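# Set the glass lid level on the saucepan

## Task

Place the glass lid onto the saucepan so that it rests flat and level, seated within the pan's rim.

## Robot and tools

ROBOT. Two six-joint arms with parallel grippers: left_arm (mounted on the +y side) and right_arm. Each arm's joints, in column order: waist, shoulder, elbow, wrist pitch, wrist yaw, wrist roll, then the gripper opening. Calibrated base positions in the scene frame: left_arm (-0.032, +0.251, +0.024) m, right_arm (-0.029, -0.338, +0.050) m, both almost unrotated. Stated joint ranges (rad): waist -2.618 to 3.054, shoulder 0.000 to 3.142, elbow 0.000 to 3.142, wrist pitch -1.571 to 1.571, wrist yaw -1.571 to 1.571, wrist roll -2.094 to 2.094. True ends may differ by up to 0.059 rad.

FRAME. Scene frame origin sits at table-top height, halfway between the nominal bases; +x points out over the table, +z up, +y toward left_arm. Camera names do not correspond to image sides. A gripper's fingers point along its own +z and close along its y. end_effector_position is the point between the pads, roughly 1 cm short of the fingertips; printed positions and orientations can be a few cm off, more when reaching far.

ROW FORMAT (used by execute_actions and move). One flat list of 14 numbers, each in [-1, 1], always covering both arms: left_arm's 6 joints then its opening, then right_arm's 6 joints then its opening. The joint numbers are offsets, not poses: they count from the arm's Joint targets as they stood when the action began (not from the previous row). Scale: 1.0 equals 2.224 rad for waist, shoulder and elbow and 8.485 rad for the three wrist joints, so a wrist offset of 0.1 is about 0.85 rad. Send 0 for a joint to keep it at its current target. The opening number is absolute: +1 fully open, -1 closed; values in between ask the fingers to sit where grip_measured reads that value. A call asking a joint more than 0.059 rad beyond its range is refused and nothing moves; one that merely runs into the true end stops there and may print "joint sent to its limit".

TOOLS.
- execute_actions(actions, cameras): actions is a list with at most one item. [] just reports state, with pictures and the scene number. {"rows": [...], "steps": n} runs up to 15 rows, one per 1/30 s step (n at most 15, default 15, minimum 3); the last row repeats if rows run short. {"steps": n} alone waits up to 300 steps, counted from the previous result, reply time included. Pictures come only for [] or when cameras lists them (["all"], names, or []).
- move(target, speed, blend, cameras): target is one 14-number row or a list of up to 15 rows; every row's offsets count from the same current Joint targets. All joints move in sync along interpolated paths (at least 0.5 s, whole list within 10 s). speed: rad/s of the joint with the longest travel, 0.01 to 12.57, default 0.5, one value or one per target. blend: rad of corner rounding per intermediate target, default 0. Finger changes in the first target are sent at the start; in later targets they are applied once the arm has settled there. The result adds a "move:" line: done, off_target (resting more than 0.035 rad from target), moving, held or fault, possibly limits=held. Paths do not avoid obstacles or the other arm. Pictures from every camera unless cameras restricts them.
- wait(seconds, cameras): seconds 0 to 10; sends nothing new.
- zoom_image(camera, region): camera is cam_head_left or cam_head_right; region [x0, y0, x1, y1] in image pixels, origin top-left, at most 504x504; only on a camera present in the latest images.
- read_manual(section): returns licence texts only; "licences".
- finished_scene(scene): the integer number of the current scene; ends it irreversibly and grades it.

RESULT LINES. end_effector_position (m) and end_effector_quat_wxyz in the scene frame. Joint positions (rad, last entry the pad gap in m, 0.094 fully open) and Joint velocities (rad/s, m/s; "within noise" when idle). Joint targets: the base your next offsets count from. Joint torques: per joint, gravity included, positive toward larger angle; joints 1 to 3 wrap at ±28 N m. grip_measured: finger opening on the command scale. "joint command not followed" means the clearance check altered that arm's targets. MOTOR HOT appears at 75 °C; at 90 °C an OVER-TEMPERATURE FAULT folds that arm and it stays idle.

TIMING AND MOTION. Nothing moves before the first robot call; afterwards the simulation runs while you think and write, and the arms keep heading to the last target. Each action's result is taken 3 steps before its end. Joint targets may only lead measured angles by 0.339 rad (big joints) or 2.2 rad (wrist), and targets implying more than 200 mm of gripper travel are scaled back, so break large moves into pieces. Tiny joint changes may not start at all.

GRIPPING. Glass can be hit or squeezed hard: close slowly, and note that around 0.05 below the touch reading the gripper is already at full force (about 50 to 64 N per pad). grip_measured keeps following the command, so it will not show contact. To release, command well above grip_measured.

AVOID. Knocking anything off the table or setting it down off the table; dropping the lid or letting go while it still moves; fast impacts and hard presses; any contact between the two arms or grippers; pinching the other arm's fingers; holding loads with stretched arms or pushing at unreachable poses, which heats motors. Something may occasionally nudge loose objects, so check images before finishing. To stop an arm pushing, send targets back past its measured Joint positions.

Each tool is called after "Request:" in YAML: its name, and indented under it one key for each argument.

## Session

Request:
execute_actions:
  actions: []

Request:
zoom_image:
  camera: "cam_head_left"
  region: [0, 150, 504, 400]

Scene clock: 0.00 s of 4200.00 s.
left_arm: end_effector_position=(+0.1475, +0.0375, +0.2431) grip_measured=+1.000 end_effector_quat_wxyz=(+0.515, +0.042, +0.670, -0.533) | right_arm: end_effector_position=(+0.1002, -0.1266, +0.3200) grip_measured=+1.000 end_effector_quat_wxyz=(+0.622, -0.040, +0.639, +0.450)
Joint positions: left_arm=[-0.879 0.447 0.054 0.492 -0.026 -0.736 0.094] | right_arm=[1.617 0.44 0.147 0.589 0.91 0.326 0.094]
Joint velocities: within noise
Joint torques (N m): no reading
Heat: left arm: 35 °C; right arm: 33 °C.
Joint targets: left_arm=[-0.879 0.441 0.066 0.499 -0.025 -0.730] | right_arm=[1.617 0.434 0.150 0.575 0.907 0.322]

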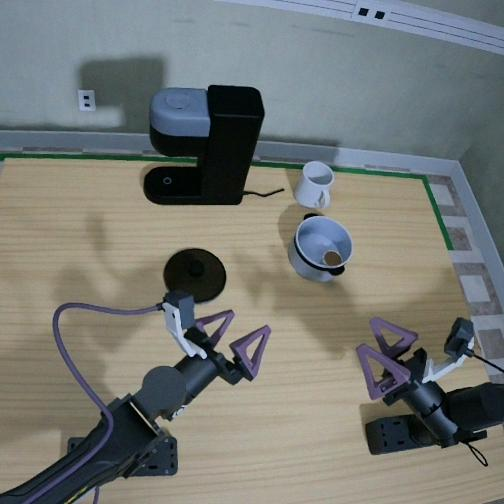

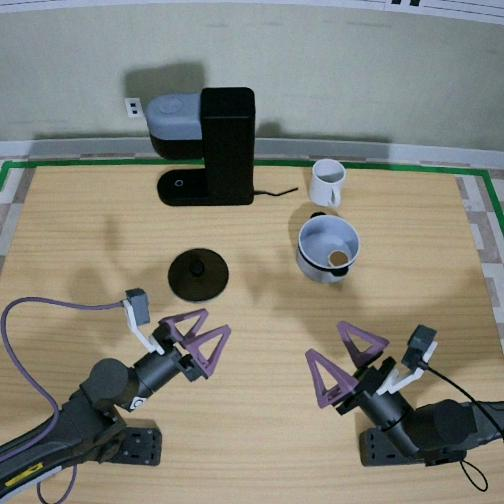

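Scaled by 1.000.

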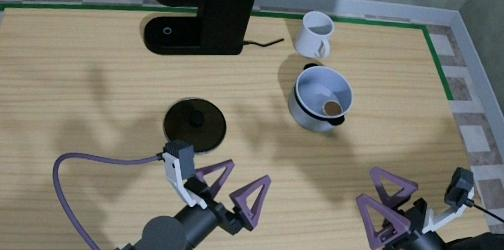

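Request:
move:
  target:
    - [0.675,0,0,0,0,0,1,0,0,0,0,0,0,1]
    - [0.675,0,0,0,0,0,1,-0.366,0.3,0.5,-0.2039,-0.1069,-0.038,0.7]
  speed: 0.9
  blend: 0.1
  cameras: []

Request:
move:
  target: [0,0,0,0,0,0,1,0,0.6397,0.5214,0,0,0,0.7]
  speed: 0.7

Request:
zoom_image:
  camera: "cam_head_left"
  region: [150, 210, 250, 310]

Request:
zoom_image:
  camera: "cam_head_right"
  region: [150, 210, 250, 310]

Scene clock: 5.57 s of 4200.00 s.
left_arm: end_effector_position=(+0.1945, +0.4131, +0.2431) grip_measured=+1.000 end_effector_quat_wxyz=(+0.740, -0.424, +0.521, -0.042) | right_arm: end_effector_position=(+0.1555, -0.1442, +0.2890) grip_measured=+0.702 end_effector_quat_wxyz=(+0.261, -0.376, +0.882, +0.108)
Joint positions: left_arm=[0.617 0.447 0.054 0.492 -0.022 -0.737 0.094] | right_arm=[0.809 1.097 1.241 -1.142 0.01 0.004 0.08]
Joint torques (N m): left_arm=[0.55 1.17 7.79 1.55 -0.08 0.08] | right_arm=[-0.59 -1.8 7.43 1.16 -0.05 -0.05]
Heat: left arm: 35 °C; right arm: 34 °C.
Joint targets: left_arm=[0.623 0.441 0.066 0.499 -0.025 -0.730] | right_arm=[0.803 1.102 1.263 -1.155 0.000 -0.001]
Kept back: nothing.
move: done
No camera images: "cameras" was empty.

Scene clock: 8.27 s of 4200.00 s.
left_arm: end_effector_position=(+0.1945, +0.4131, +0.2431) grip_measured=+1.000 end_effector_quat_wxyz=(+0.740, -0.424, +0.521, -0.042) | right_arm: end_effector_position=(+0.3557, +0.0674, +0.1222) grip_measured=+0.702 end_effector_quat_wxyz=(+0.145, -0.388, +0.908, +0.058)
Joint positions: left_arm=[0.617 0.447 0.054 0.492 -0.022 -0.737 0.094] | right_arm=[0.809 2.508 2.403 -1.152 0.01 0.004 0.08]
Joint torques (N m): left_arm=[0.29 1.14 7.88 1.57 -0.04 0.05] | right_arm=[-0.61 -14.27 7.28 0.81 -0.05 -0.06]
Heat: left arm: 35 °C; right arm: 35 °C.
Joint targets: left_arm=[0.623 0.441 0.066 0.499 -0.025 -0.730] | right_arm=[0.803 2.524 2.422 -1.155 0.000 -0.001]
Kept back: nothing.
move: done

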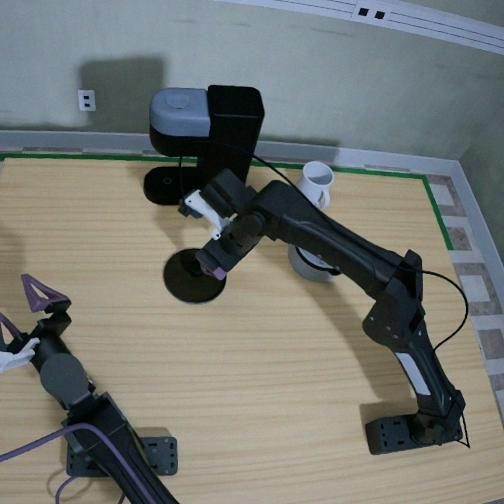

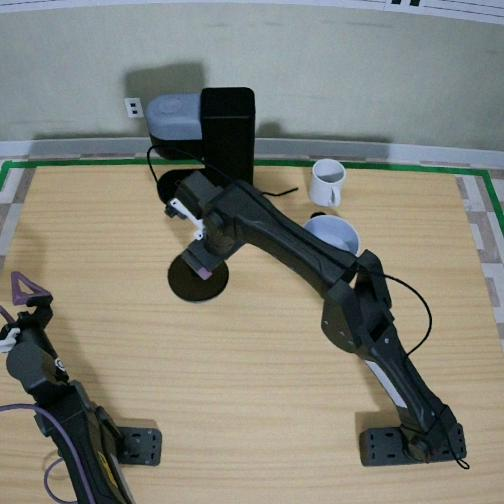

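Scaled by 5.040.

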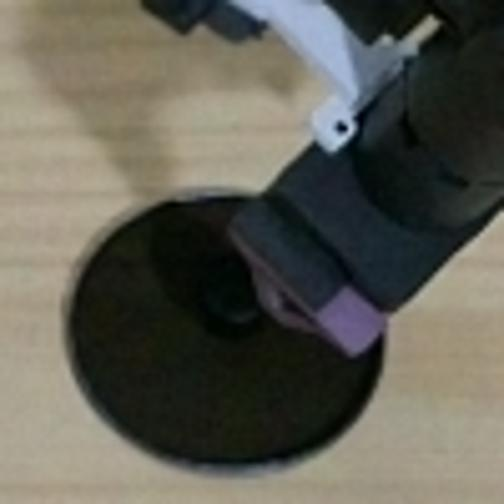

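Scaled by 5.040.

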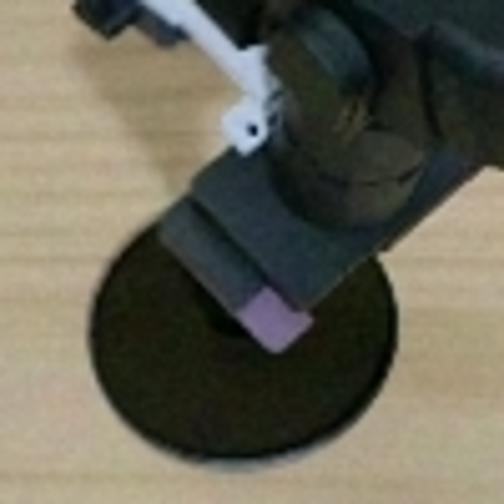

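Request:
move:
  target: [0,0,0,0,0,0,1,-0.0027,0.0027,-0.1223,0.0312,0,0,0.9]
  speed: 0.3

Request:
zoom_image:
  camera: "cam_head_left"
  region: [150, 210, 250, 310]

Request:
zoom_image:
  camera: "cam_head_right"
  region: [150, 210, 250, 310]

Scene clock: 10.13 s of 4200.00 s.
left_arm: end_effector_position=(+0.1945, +0.4131, +0.2431) grip_measured=+1.000 end_effector_quat_wxyz=(+0.740, -0.424, +0.521, -0.042) | right_arm: end_effector_position=(+0.3601, +0.0676, +0.0622) grip_measured=+0.898 end_effector_quat_wxyz=(+0.150, -0.385, +0.909, +0.059)
Joint positions: left_arm=[0.617 0.447 0.054 0.492 -0.022 -0.737 0.094] | right_arm=[0.804 2.508 2.161 -0.9 0.01 0.004 0.089]
Joint torques (N m): left_arm=[0.34 1.26 7.61 1.62 -0.05 0.03] | right_arm=[-0.65 -13.75 4.77 0.98 -0.05 -0.06]
Heat: left arm: 35 °C; right arm: 35 °C.
Joint targets: left_arm=[0.623 0.441 0.066 0.499 -0.025 -0.730] | right_arm=[0.797 2.530 2.150 -0.890 0.000 -0.001]
Kept back: nothing.
move: done

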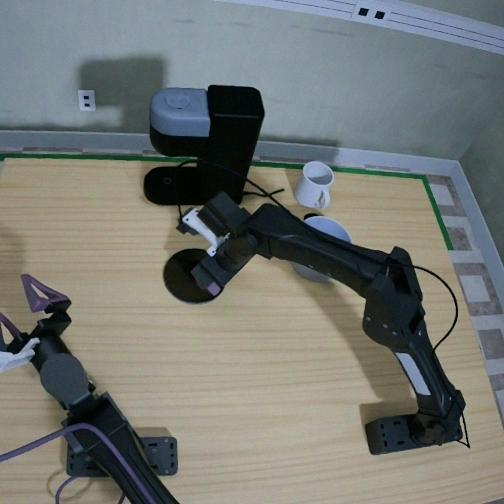

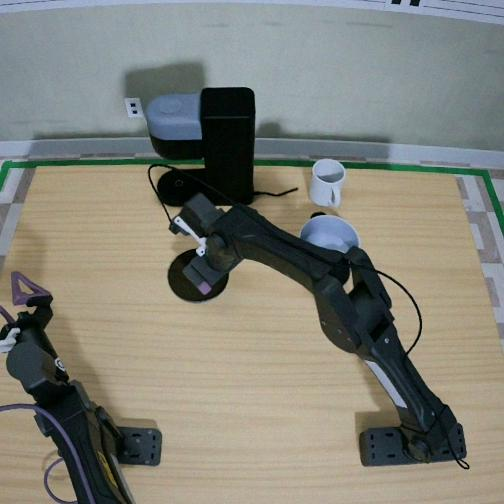

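Scaled by 5.040.

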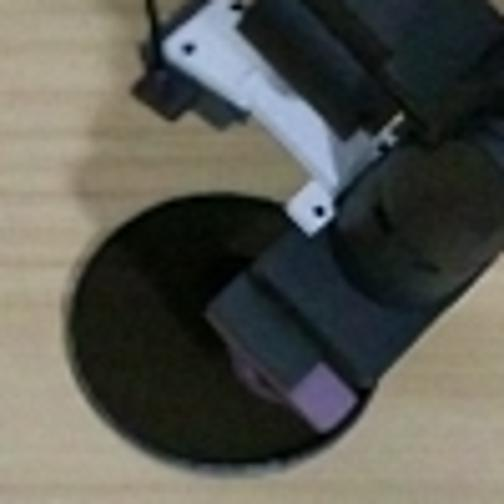

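Scaled by 5.040.

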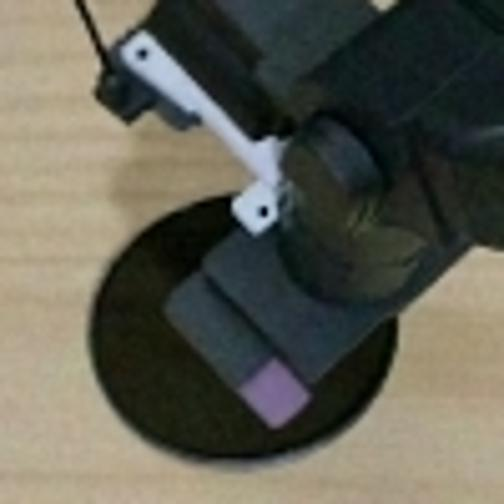

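Request:
move:
  target:
    - [0,0,0,0,0,0,1,-0.0076,0.0166,-0.0126,0.008,0,0,0.9]
    - [0,0,0,0,0,0,1,-0.0076,0.0166,-0.0126,0.008,0,0,0.3]
    - [0,0,0,0,0,0,1,-0.0076,0.0166,-0.0126,0.008,0,0,0]
  speed: 0.15

Request:
zoom_image:
  camera: "cam_head_left"
  region: [150, 210, 250, 310]

Request:
zoom_image:
  camera: "cam_head_right"
  region: [150, 210, 250, 310]

Scene clock: 13.13 s of 4200.00 s.
left_arm: end_effector_position=(+0.1945, +0.4131, +0.2431) grip_measured=+1.000 end_effector_quat_wxyz=(+0.740, -0.424, +0.521, -0.042) | right_arm: end_effector_position=(+0.3710, +0.0638, +0.0404) grip_measured=+0.002 end_effector_quat_wxyz=(+0.154, -0.376, +0.912, +0.060)
Joint positions: left_arm=[0.617 0.447 0.054 0.492 -0.022 -0.737 0.094] | right_arm=[0.785 2.541 2.133 -0.831 0.007 0.004 0.047]
Joint torques (N m): left_arm=[0.29 1.28 7.75 1.57 -0.02 0.06] | right_arm=[-0.42 -13.57 4.77 0.95 -0.03 -0.06]
Heat: left arm: 35 °C; right arm: 35 °C.
Joint targets: left_arm=[0.623 0.441 0.066 0.499 -0.025 -0.730] | right_arm=[0.780 2.568 2.122 -0.822 0.000 -0.001]
Kept back: nothing.
move: done

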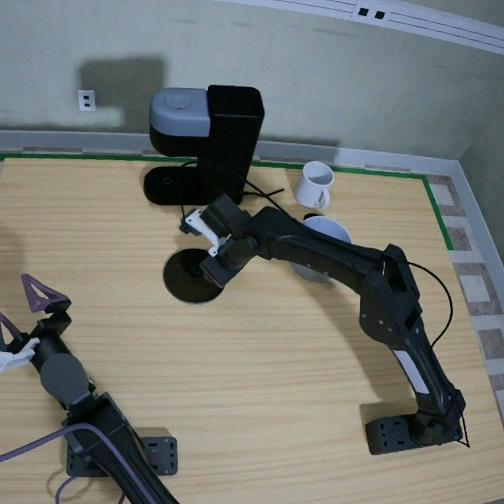

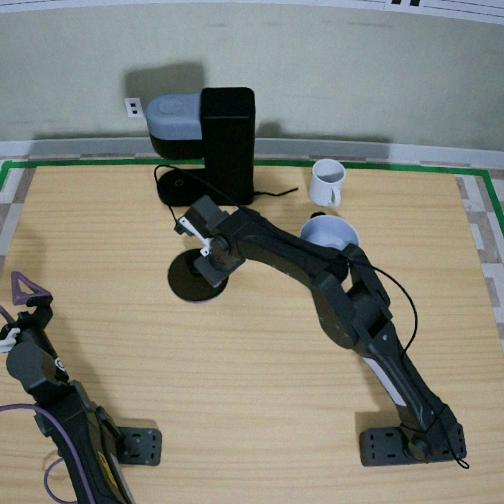

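Scaled by 5.040.

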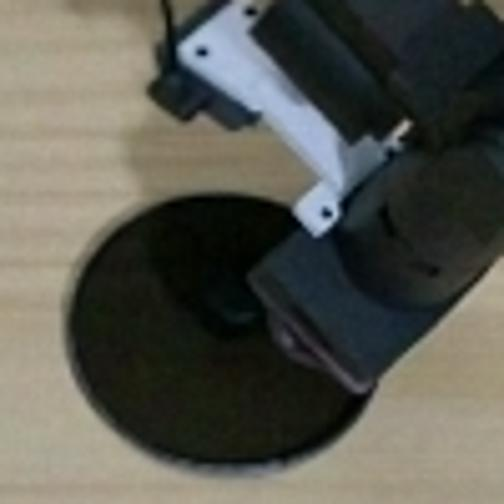

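Scaled by 5.040.

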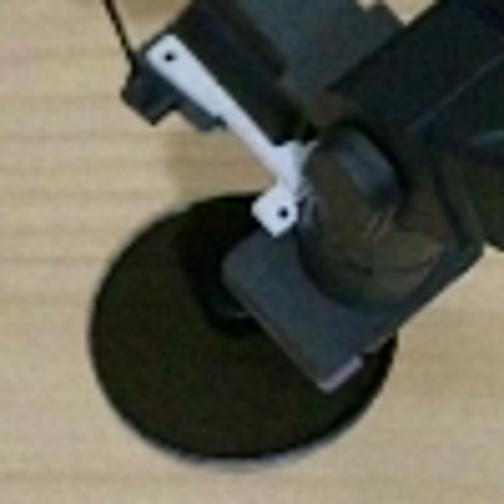

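Request:
move:
  target:
    - [0,0,0,0,0,0,1,0,0,0,0,0,0,0.95]
    - [0,0,0,0,0,0,1,0,-0.04,0,0,0,0,0.95]
    - [0,0,0,0,0,0,1,0.0117,-0.0126,0.0432,-0.0021,0,0,0.95]
  speed: 0.25

Request:
zoom_image:
  camera: "cam_head_left"
  region: [150, 210, 250, 310]

Request:
zoom_image:
  camera: "cam_head_right"
  region: [150, 210, 250, 310]

Scene clock: 15.70 s of 4200.00 s.
left_arm: end_effector_position=(+0.1945, +0.4131, +0.2431) grip_measured=+1.000 end_effector_quat_wxyz=(+0.740, -0.424, +0.521, -0.042) | right_arm: end_effector_position=(+0.3776, +0.0858, +0.0784) grip_measured=+0.948 end_effector_quat_wxyz=(+0.195, -0.381, +0.900, +0.080)
Joint positions: left_arm=[0.617 0.447 0.054 0.492 -0.022 -0.737 0.094] | right_arm=[0.803 2.515 2.202 -0.833 0.006 0.004 0.091]
Joint torques (N m): left_arm=[0.47 1.09 7.83 1.54 -0.01 0.06] | right_arm=[0.39 -13.81 7.24 0.95 -0.03 -0.05]
Heat: left arm: 35 °C; right arm: 35 °C.
Joint targets: left_arm=[0.623 0.441 0.066 0.499 -0.025 -0.730] | right_arm=[0.806 2.539 2.218 -0.840 0.000 -0.001]
Kept back: nothing.
move: done

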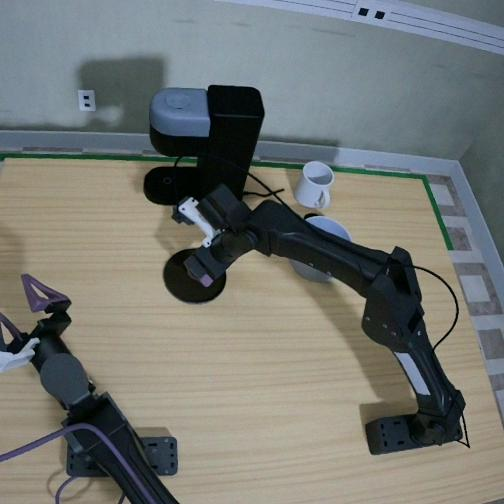

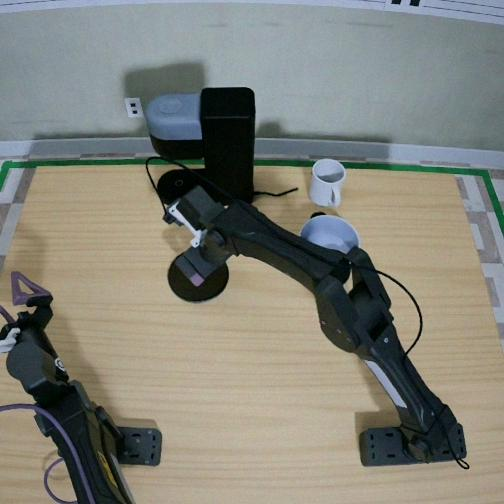

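Scaled by 5.040.

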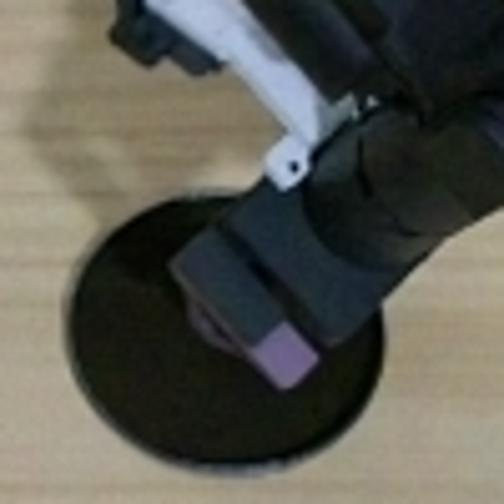

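Scaled by 5.040.

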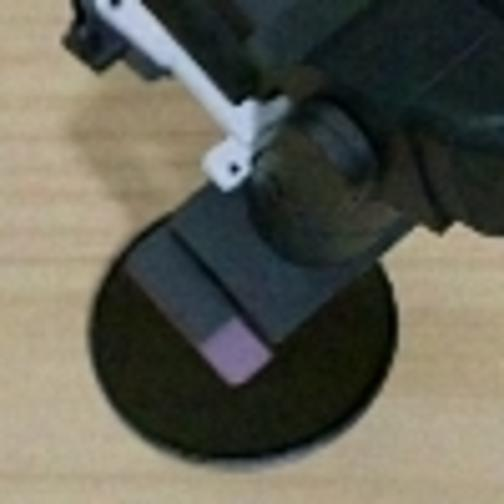

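Request:
move:
  target:
    - [0,0,0,0,0,0,1,0,0.0355,0,0,0,0,0.95]
    - [0,0,0,0,0,0,1,0,0.0355,0,0,0,0,0.4]
    - [0,0,0,0,0,0,1,0,0.0355,0,0,0,0,0.1]
    - [0,0,0,0,0,0,1,0,0.0355,0,0,0,0,-0.1]
  speed: 0.12

Request:
zoom_image:
  camera: "cam_head_left"
  region: [150, 210, 250, 310]

Request:
zoom_image:
  camera: "cam_head_right"
  region: [150, 210, 250, 310]

Scene clock: 18.37 s of 4200.00 s.
left_arm: end_effector_position=(+0.1945, +0.4131, +0.2431) grip_measured=+1.000 end_effector_quat_wxyz=(+0.740, -0.424, +0.521, -0.042) | right_arm: end_effector_position=(+0.3693, +0.0844, +0.0409) grip_measured=-0.097 end_effector_quat_wxyz=(+0.161, -0.387, +0.905, +0.076)
Joint positions: left_arm=[0.617 0.447 0.054 0.492 -0.022 -0.737 0.094] | right_arm=[0.806 2.583 2.205 -0.833 -0.013 0.004 0.042]
Joint torques (N m): left_arm=[0.4 1.17 8.02 1.58 -0.06 0.06] | right_arm=[0.03 -13.09 6.83 0.85 0.15 -0.06]
Heat: left arm: 35 °C; right arm: 36 °C.
Joint targets: left_arm=[0.623 0.441 0.066 0.499 -0.025 -0.730] | right_arm=[0.806 2.618 2.218 -0.840 0.000 -0.001]
Kept back: nothing.
move: done

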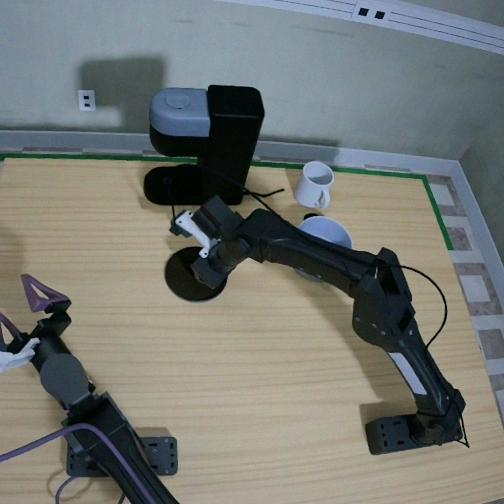

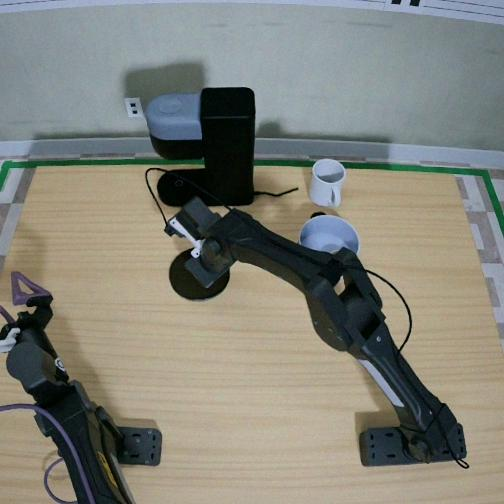

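Scaled by 5.040.

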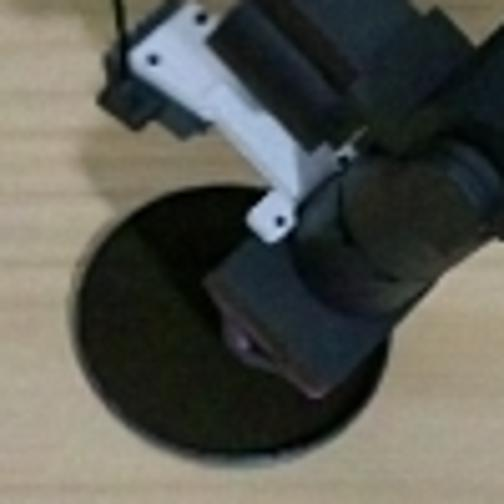

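Scaled by 5.040.

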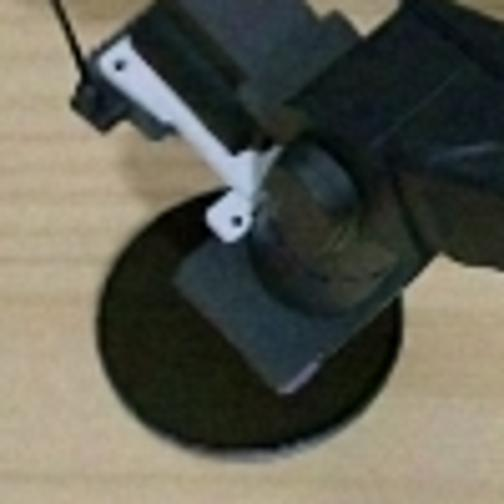

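Request:
move:
  target:
    - [0,0,0,0,0,0,1,0,0,0,0,0,0,-0.2]
    - [0,0,0,0,0,0,1,0,0,0,0,0,0,-0.3]
    - [0,0,0,0,0,0,1,0,0,0,0,0,0,-0.5]
    - [0,0,0,0,0,0,1,0,0,0,0,0,0,-0.78]

Request:
zoom_image:
  camera: "cam_head_left"
  region: [150, 210, 250, 310]

Scene clock: 22.30 s of 4200.00 s.
left_arm: end_effector_position=(+0.1945, +0.4131, +0.2431) grip_measured=+1.000 end_effector_quat_wxyz=(+0.740, -0.424, +0.521, -0.042) | right_arm: end_effector_position=(+0.3692, +0.0839, +0.0407) grip_measured=-0.778 end_effector_quat_wxyz=(+0.162, -0.389, +0.904, +0.073)
Joint positions: left_arm=[0.617 0.447 0.054 0.492 -0.022 -0.737 0.094] | right_arm=[0.807 2.584 2.206 -0.837 -0.008 -0.001 0.01]
Joint torques (N m): left_arm=[0.57 0.91 7.75 1.57 -0.02 0.02] | right_arm=[-0.05 -13.11 6.72 0.87 0.11 -0.01]
Heat: left arm: 35 °C; right arm: 37 °C.
Joint targets: left_arm=[0.623 0.441 0.066 0.499 -0.025 -0.730] | right_arm=[0.806 2.618 2.218 -0.840 0.000 -0.001]
Kept back: nothing.
move: done

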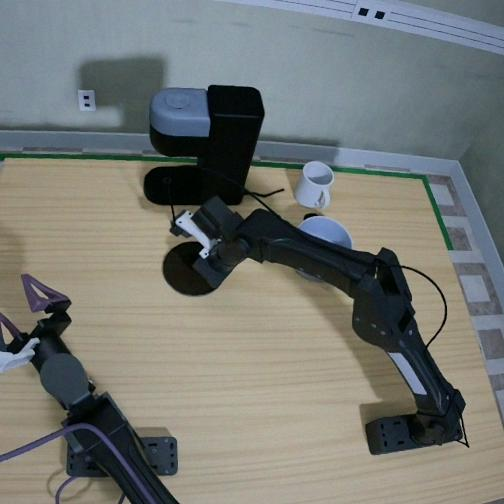

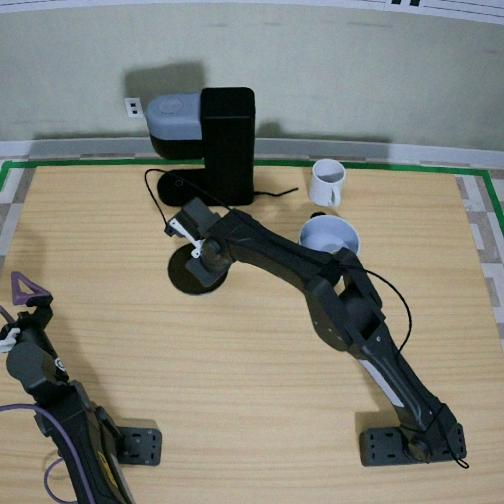

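Scaled by 5.040.

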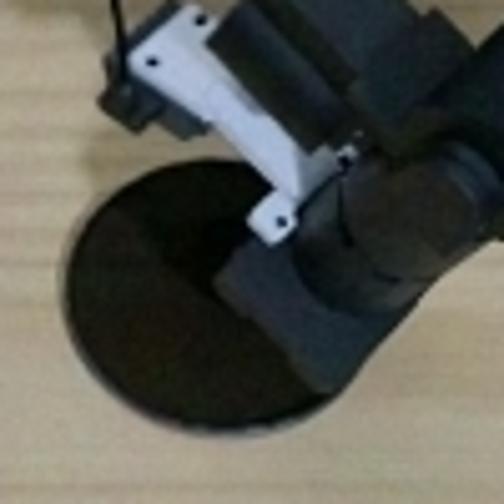

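Request:
move:
  target:
    - [0,0,0,0,0,0,1,0,0,0,0,0,0,0.9]
    - [0,0,0,0,0,0,1,0,-0.045,0,0,0,0,0.9]
    - [0,0,0,0,0,0,1,-0.003,-0.0076,0.0549,0,0,0,0.9]
    - [0,0,0,0,0,0,1,-0.003,0.0324,0.0549,0,0,0,0.9]
  speed: 0.2

Request:
zoom_image:
  camera: "cam_head_left"
  region: [150, 210, 250, 310]

Request:
zoom_image:
  camera: "cam_head_right"
  region: [150, 210, 250, 310]

Scene clock: 25.20 s of 4200.00 s.
left_arm: end_effector_position=(+0.1945, +0.4131, +0.2431) grip_measured=+1.000 end_effector_quat_wxyz=(+0.740, -0.424, +0.521, -0.042) | right_arm: end_effector_position=(+0.3848, +0.0994, +0.0396) grip_measured=+0.898 end_effector_quat_wxyz=(+0.183, -0.387, +0.900, +0.081)
Joint positions: left_arm=[0.617 0.447 0.054 0.492 -0.022 -0.737 0.094] | right_arm=[0.807 2.658 2.327 -0.836 -0.004 -0.002 0.089]
Joint torques (N m): left_arm=[0.32 1.16 7.72 1.58 -0.03 0.04] | right_arm=[-0.66 -13.94 6.97 0.94 0.08 0]
Heat: left arm: 35 °C; right arm: 38 °C.
Joint targets: left_arm=[0.623 0.441 0.066 0.499 -0.025 -0.730] | right_arm=[0.800 2.690 2.340 -0.840 0.000 -0.001]
Kept back: nothing.
move: done

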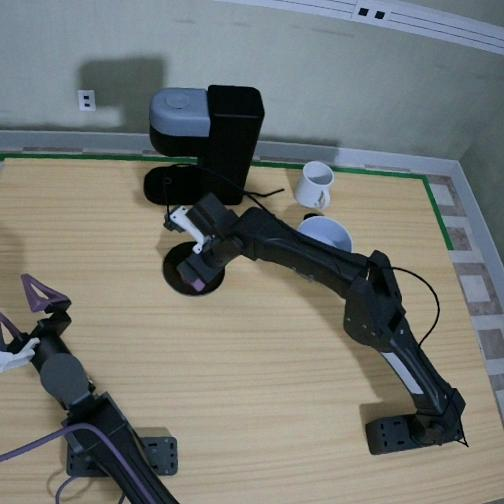

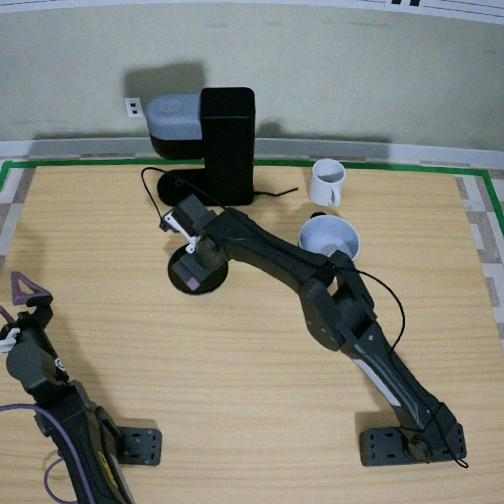

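Scaled by 5.040.

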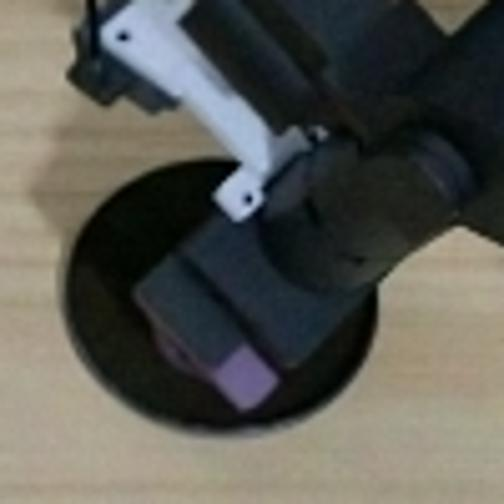

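Scaled by 5.040.

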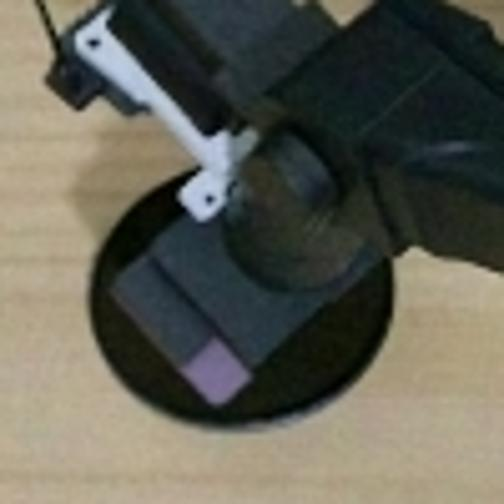

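Request:
move:
  target:
    - [0,0,0,0,0,0,1,0,0.0193,0.0283,0,0,0,0.9]
    - [0,0,0,0,0,0,1,0,0.0193,0.0283,0,0,0,0.3]
    - [0,0,0,0,0,0,1,0,0.0193,0.0283,0,0,0,0]
    - [0,0,0,0,0,0,1,0,0.0193,0.0283,0,0,0,-0.1]
    - [0,0,0,0,0,0,1,0,0.0193,0.0283,0,0,0,-0.2]
    - [0,0,0,0,0,0,1,0,0.0193,0.0283,0,0,0,-0.3]
    - [0,0,0,0,0,0,1,0,0.0193,0.0283,0,0,0,-0.4]
  speed: 0.15

Request:
zoom_image:
  camera: "cam_head_left"
  region: [150, 210, 250, 310]

Scene clock: 29.27 s of 4200.00 s.
left_arm: end_effector_position=(+0.1945, +0.4131, +0.2431) grip_measured=+1.000 end_effector_quat_wxyz=(+0.740, -0.424, +0.521, -0.042) | right_arm: end_effector_position=(+0.3943, +0.1093, +0.0431) grip_measured=-0.301 end_effector_quat_wxyz=(+0.201, -0.386, +0.896, +0.088)
Joint positions: left_arm=[0.617 0.447 0.054 0.492 -0.022 -0.737 0.094] | right_arm=[0.807 2.693 2.393 -0.827 -0.004 -0.002 0.033]
Joint torques (N m): left_arm=[0.4 1.13 7.92 1.58 0.01 0.08] | right_arm=[-0.68 -13.34 6.78 0.93 0.09 0]
Heat: left arm: 35 °C; right arm: 39 °C.
Joint targets: left_arm=[0.623 0.441 0.066 0.499 -0.025 -0.730] | right_arm=[0.800 2.733 2.403 -0.840 0.000 -0.001]
Kept back: nothing.
move: off_target (right_arm); target 2's new numbers were sent with right_arm's shoulder 0.040 rad from that target; target 3's new numbers were sent with right_arm's shoulder 0.040 rad from that target; target 4's new numbers were sent with right_arm's shoulder 0.040 rad from that target; target 5's new numbers were sent with right_arm's shoulder 0.040 rad from that target; target 6's new numbers were sent with right_arm's shoulder 0.040 rad from that target; target 7's new numbers were sent with right_arm's shoulder 0.040 rad from that target; right_arm: the shoulder is farthest, 0.040 rad from its target

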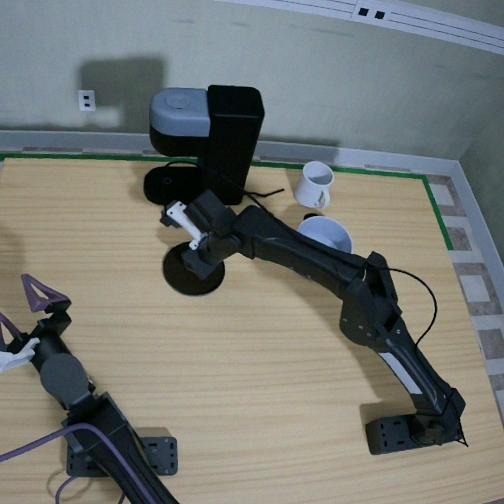

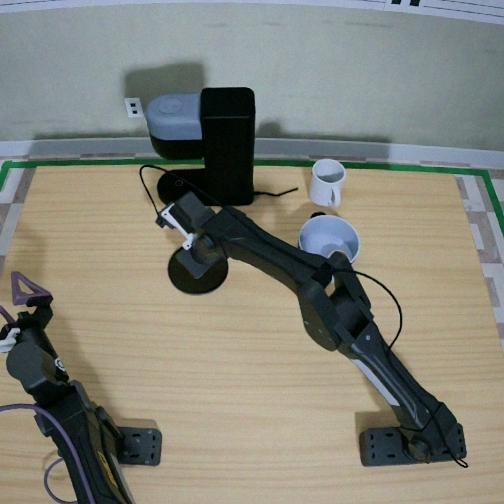

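Scaled by 5.040.

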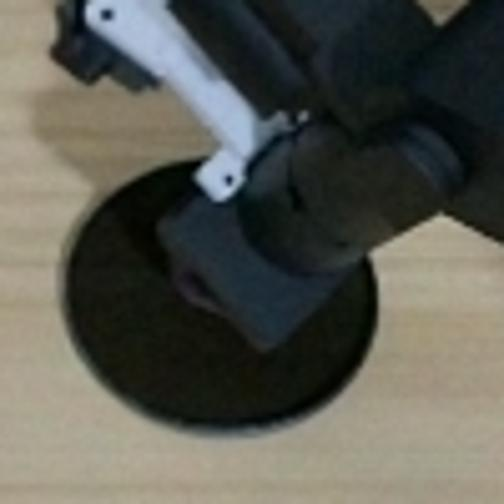

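Request:
move:
  target:
    - [0,0,0,0,0,0,1,0,0,0,0,0,0,-0.6]
    - [0,0,0,0,0,0,1,0,0,0,0,0,0,-0.78]
    - [0,0,0,0,0,0,1,0,-0.127,0,-0.0283,0,0,-0.78]
  speed: 0.25

Request:
zoom_image:
  camera: "cam_head_left"
  region: [130, 160, 280, 310]

Scene clock: 32.37 s of 4200.00 s.
left_arm: end_effector_position=(+0.1945, +0.4131, +0.2431) grip_measured=+1.000 end_effector_quat_wxyz=(+0.740, -0.424, +0.521, -0.042) | right_arm: end_effector_position=(+0.3643, +0.0778, +0.1335) grip_measured=-0.301 end_effector_quat_wxyz=(+0.174, -0.388, +0.902, +0.077)
Joint positions: left_arm=[0.617 0.447 0.054 0.492 -0.022 -0.737 0.094] | right_arm=[0.807 2.492 2.394 -1.09 -0.004 -0.002 0.033]
Joint torques (N m): left_arm=[0.49 1.07 7.71 1.56 -0.06 0.05] | right_arm=[-0.66 -20.12 6.5 1.06 0.08 0]
Heat: left arm: 34 °C; right arm: 40 °C.
Joint targets: left_arm=[0.623 0.441 0.066 0.499 -0.025 -0.730] | right_arm=[0.800 2.451 2.403 -1.080 0.000 -0.001]
Kept back: nothing.
move: off_target (right_arm); target 2's new numbers were sent with right_arm's shoulder 0.040 rad from that target; right_arm: the shoulder is farthest, 0.041 rad from its target

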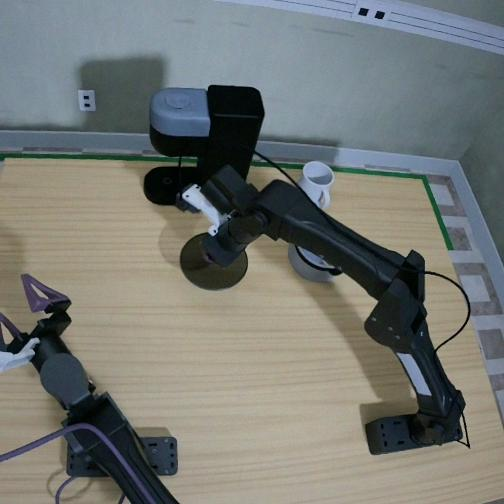

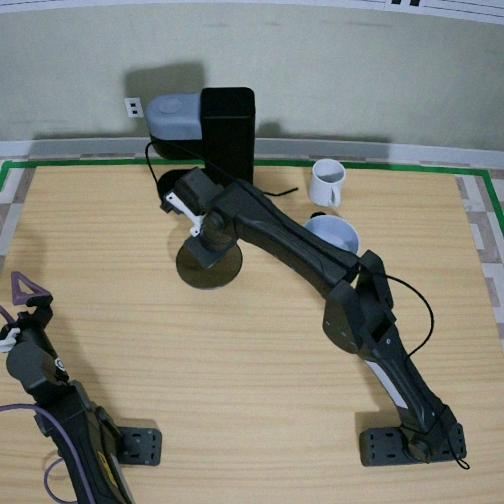

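Scaled by 3.360.

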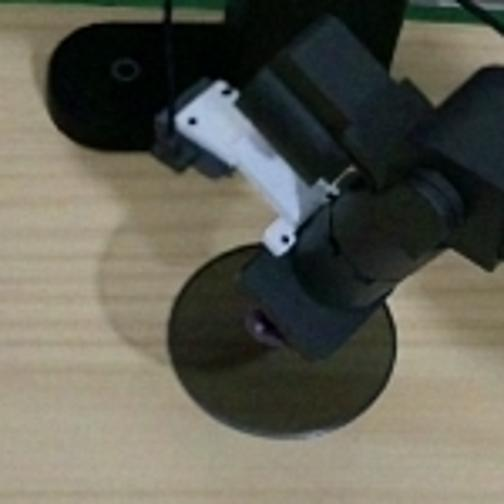

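Request:
move:
  target: [0,0,0,0,0,0,1,-0.2536,-0.2702,-0.3993,0.0383,0,0,-0.78]
  speed: 0.4

Request:
zoom_image:
  camera: "cam_head_left"
  region: [270, 170, 400, 300]

Request:
zoom_image:
  camera: "cam_head_right"
  region: [270, 170, 400, 300]

Scene clock: 35.50 s of 4200.00 s.
left_arm: end_effector_position=(+0.1945, +0.4131, +0.2431) grip_measured=+1.000 end_effector_quat_wxyz=(+0.740, -0.424, +0.521, -0.042) | right_arm: end_effector_position=(+0.4106, -0.2308, +0.1587) grip_measured=-0.301 end_effector_quat_wxyz=(+0.204, -0.117, +0.972, +0.024)
Joint positions: left_arm=[0.617 0.447 0.054 0.492 -0.022 -0.737 0.094] | right_arm=[0.234 1.891 1.52 -0.787 0 -0.002 0.033]
Joint torques (N m): left_arm=[0.29 1.24 7.76 1.61 0.03 0.04] | right_arm=[0.2 -14.79 5.41 1.32 0.05 0]
Heat: left arm: 34 °C; right arm: 42 °C.
Joint targets: left_arm=[0.623 0.441 0.066 0.499 -0.025 -0.730] | right_arm=[0.235 1.850 1.515 -0.755 0.000 -0.001]
Kept back: nothing.
move: off_target (right_arm); right_arm: the shoulder is farthest, 0.041 rad from its target

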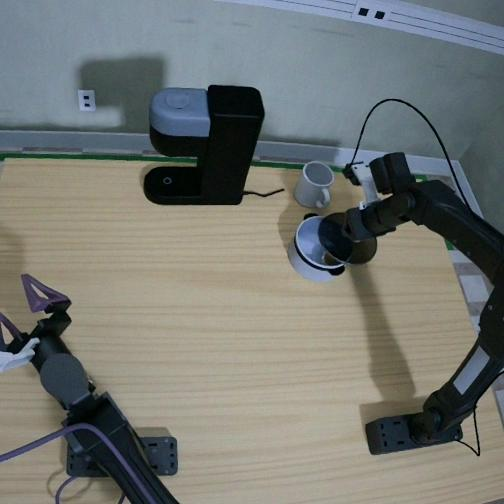

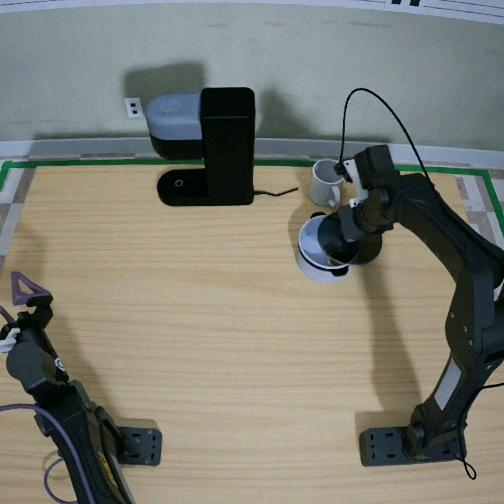

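Scaled by 3.877.

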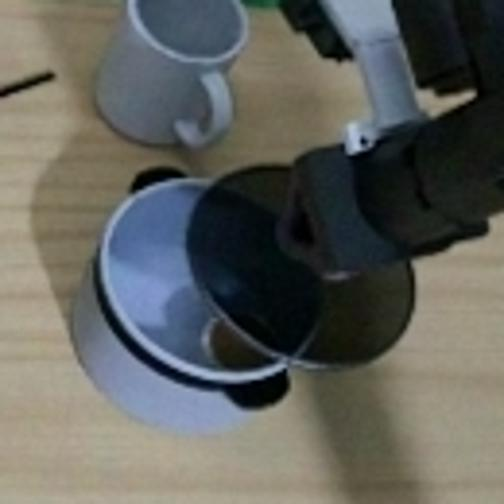

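Scaled by 3.877.

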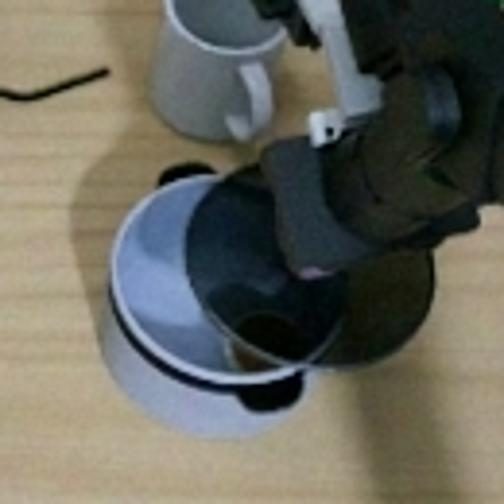

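Request:
move:
  target: [0,0,0,0,0,0,1,0.0364,0.0719,0.0184,0.0092,0,0,-0.78]
  speed: 0.15

Request:
zoom_image:
  camera: "cam_head_left"
  region: [280, 200, 370, 290]

Request:
zoom_image:
  camera: "cam_head_right"
  region: [280, 200, 370, 290]

Scene clock: 37.37 s of 4200.00 s.
left_arm: end_effector_position=(+0.1945, +0.4131, +0.2431) grip_measured=+1.000 end_effector_quat_wxyz=(+0.740, -0.424, +0.521, -0.042) | right_arm: end_effector_position=(+0.4167, -0.1927, +0.1192) grip_measured=-0.301 end_effector_quat_wxyz=(+0.190, -0.154, +0.969, +0.030)
Joint positions: left_arm=[0.617 0.447 0.054 0.492 -0.022 -0.737 0.094] | right_arm=[0.31 2.001 1.524 -0.706 0 -0.002 0.033]
Joint torques (N m): left_arm=[0.5 1.03 7.79 1.59 0.03 0.04] | right_arm=[0.57 -10.82 8.47 1.28 0.04 0]
Heat: left arm: 34 °C; right arm: 41 °C.
Joint targets: left_arm=[0.623 0.441 0.066 0.499 -0.025 -0.730] | right_arm=[0.316 2.010 1.556 -0.677 0.000 -0.001]
Kept back: nothing.
move: done

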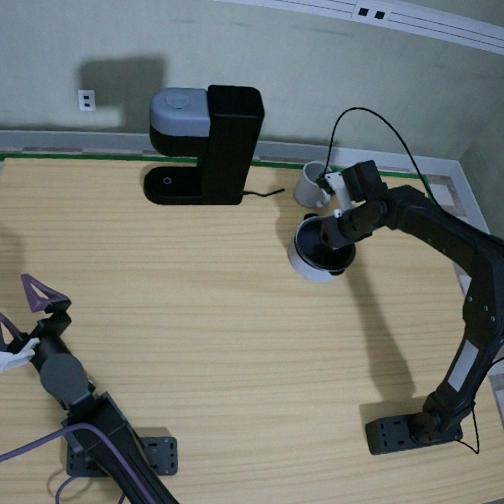

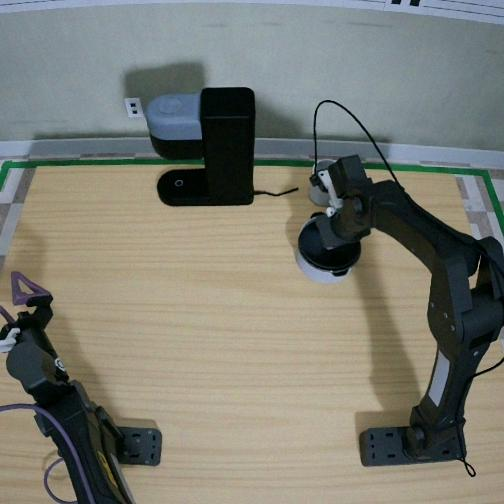

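Scaled by 5.600.

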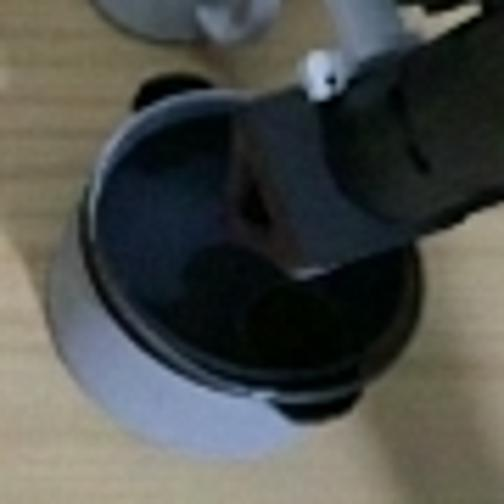

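Scaled by 5.600.

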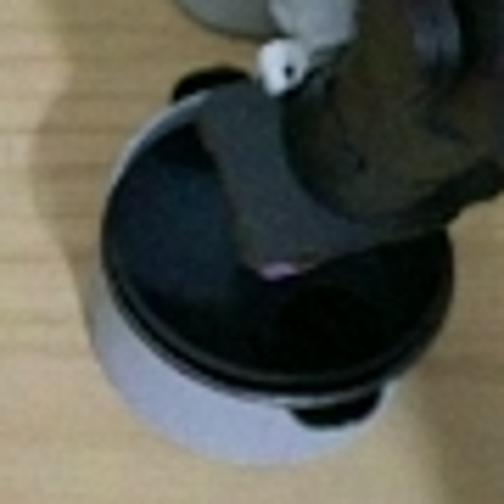

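Request:
move:
  target:
    - [0,0,0,0,0,0,1,0,-0.0382,0,0.0079,0,0,-0.78]
    - [0,0,0,0,0,0,1,0,-0.0382,-0.0409,0.0079,0,0,-0.78]
  speed: 0.15

Request:
zoom_image:
  camera: "cam_head_left"
  region: [280, 200, 370, 290]

Request:
zoom_image:
  camera: "cam_head_right"
  region: [280, 200, 370, 290]

Scene clock: 39.20 s of 4200.00 s.
left_arm: end_effector_position=(+0.1945, +0.4131, +0.2431) grip_measured=+1.000 end_effector_quat_wxyz=(+0.740, -0.424, +0.521, -0.042) | right_arm: end_effector_position=(+0.4178, -0.1924, +0.1242) grip_measured=-0.301 end_effector_quat_wxyz=(+0.215, -0.153, +0.964, +0.034)
Joint positions: left_arm=[0.617 0.447 0.054 0.492 -0.022 -0.737 0.094] | right_arm=[0.31 1.962 1.467 -0.638 0 -0.002 0.033]
Joint torques (N m): left_arm=[0.53 0.95 7.92 1.57 -0.06 0.08] | right_arm=[0.57 -15.01 5.67 1.36 0.04 0]
Heat: left arm: 34 °C; right arm: 41 °C.
Joint targets: left_arm=[0.623 0.441 0.066 0.499 -0.025 -0.730] | right_arm=[0.316 1.925 1.465 -0.610 0.000 -0.001]
Kept back: nothing.
move: off_target (right_arm); right_arm: the shoulder is farthest, 0.036 rad from its target

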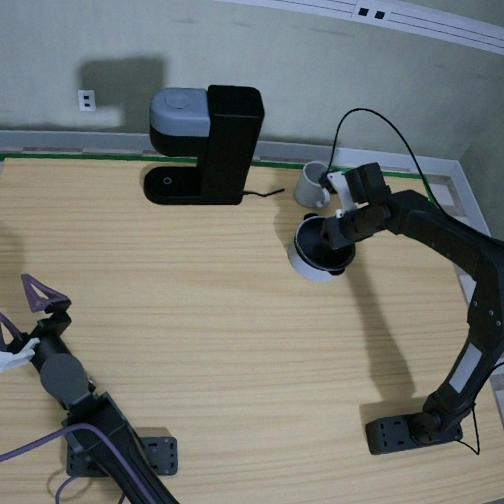

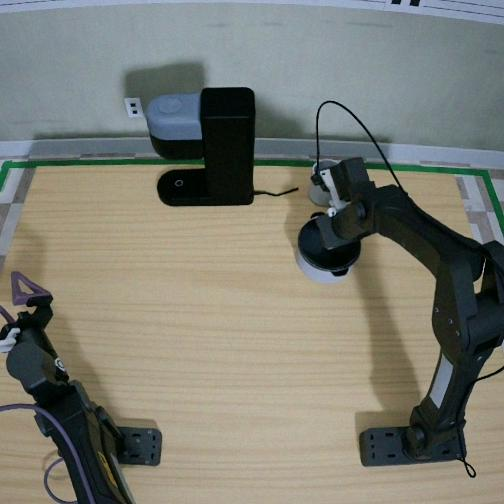

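Scaled by 5.600.

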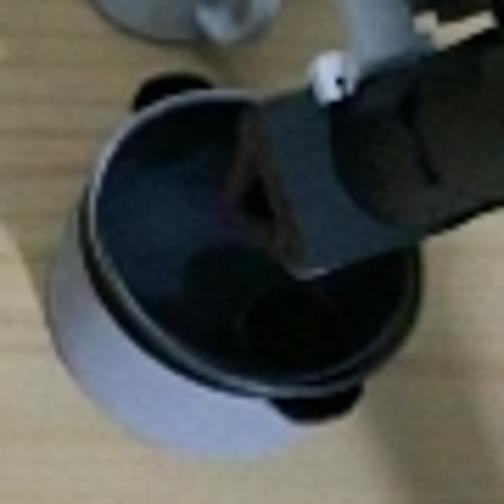

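Scaled by 5.600.

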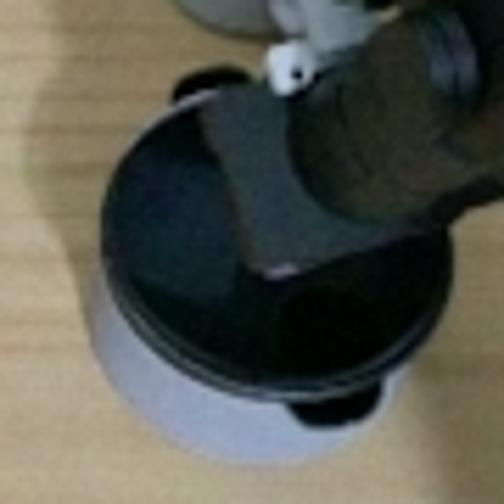

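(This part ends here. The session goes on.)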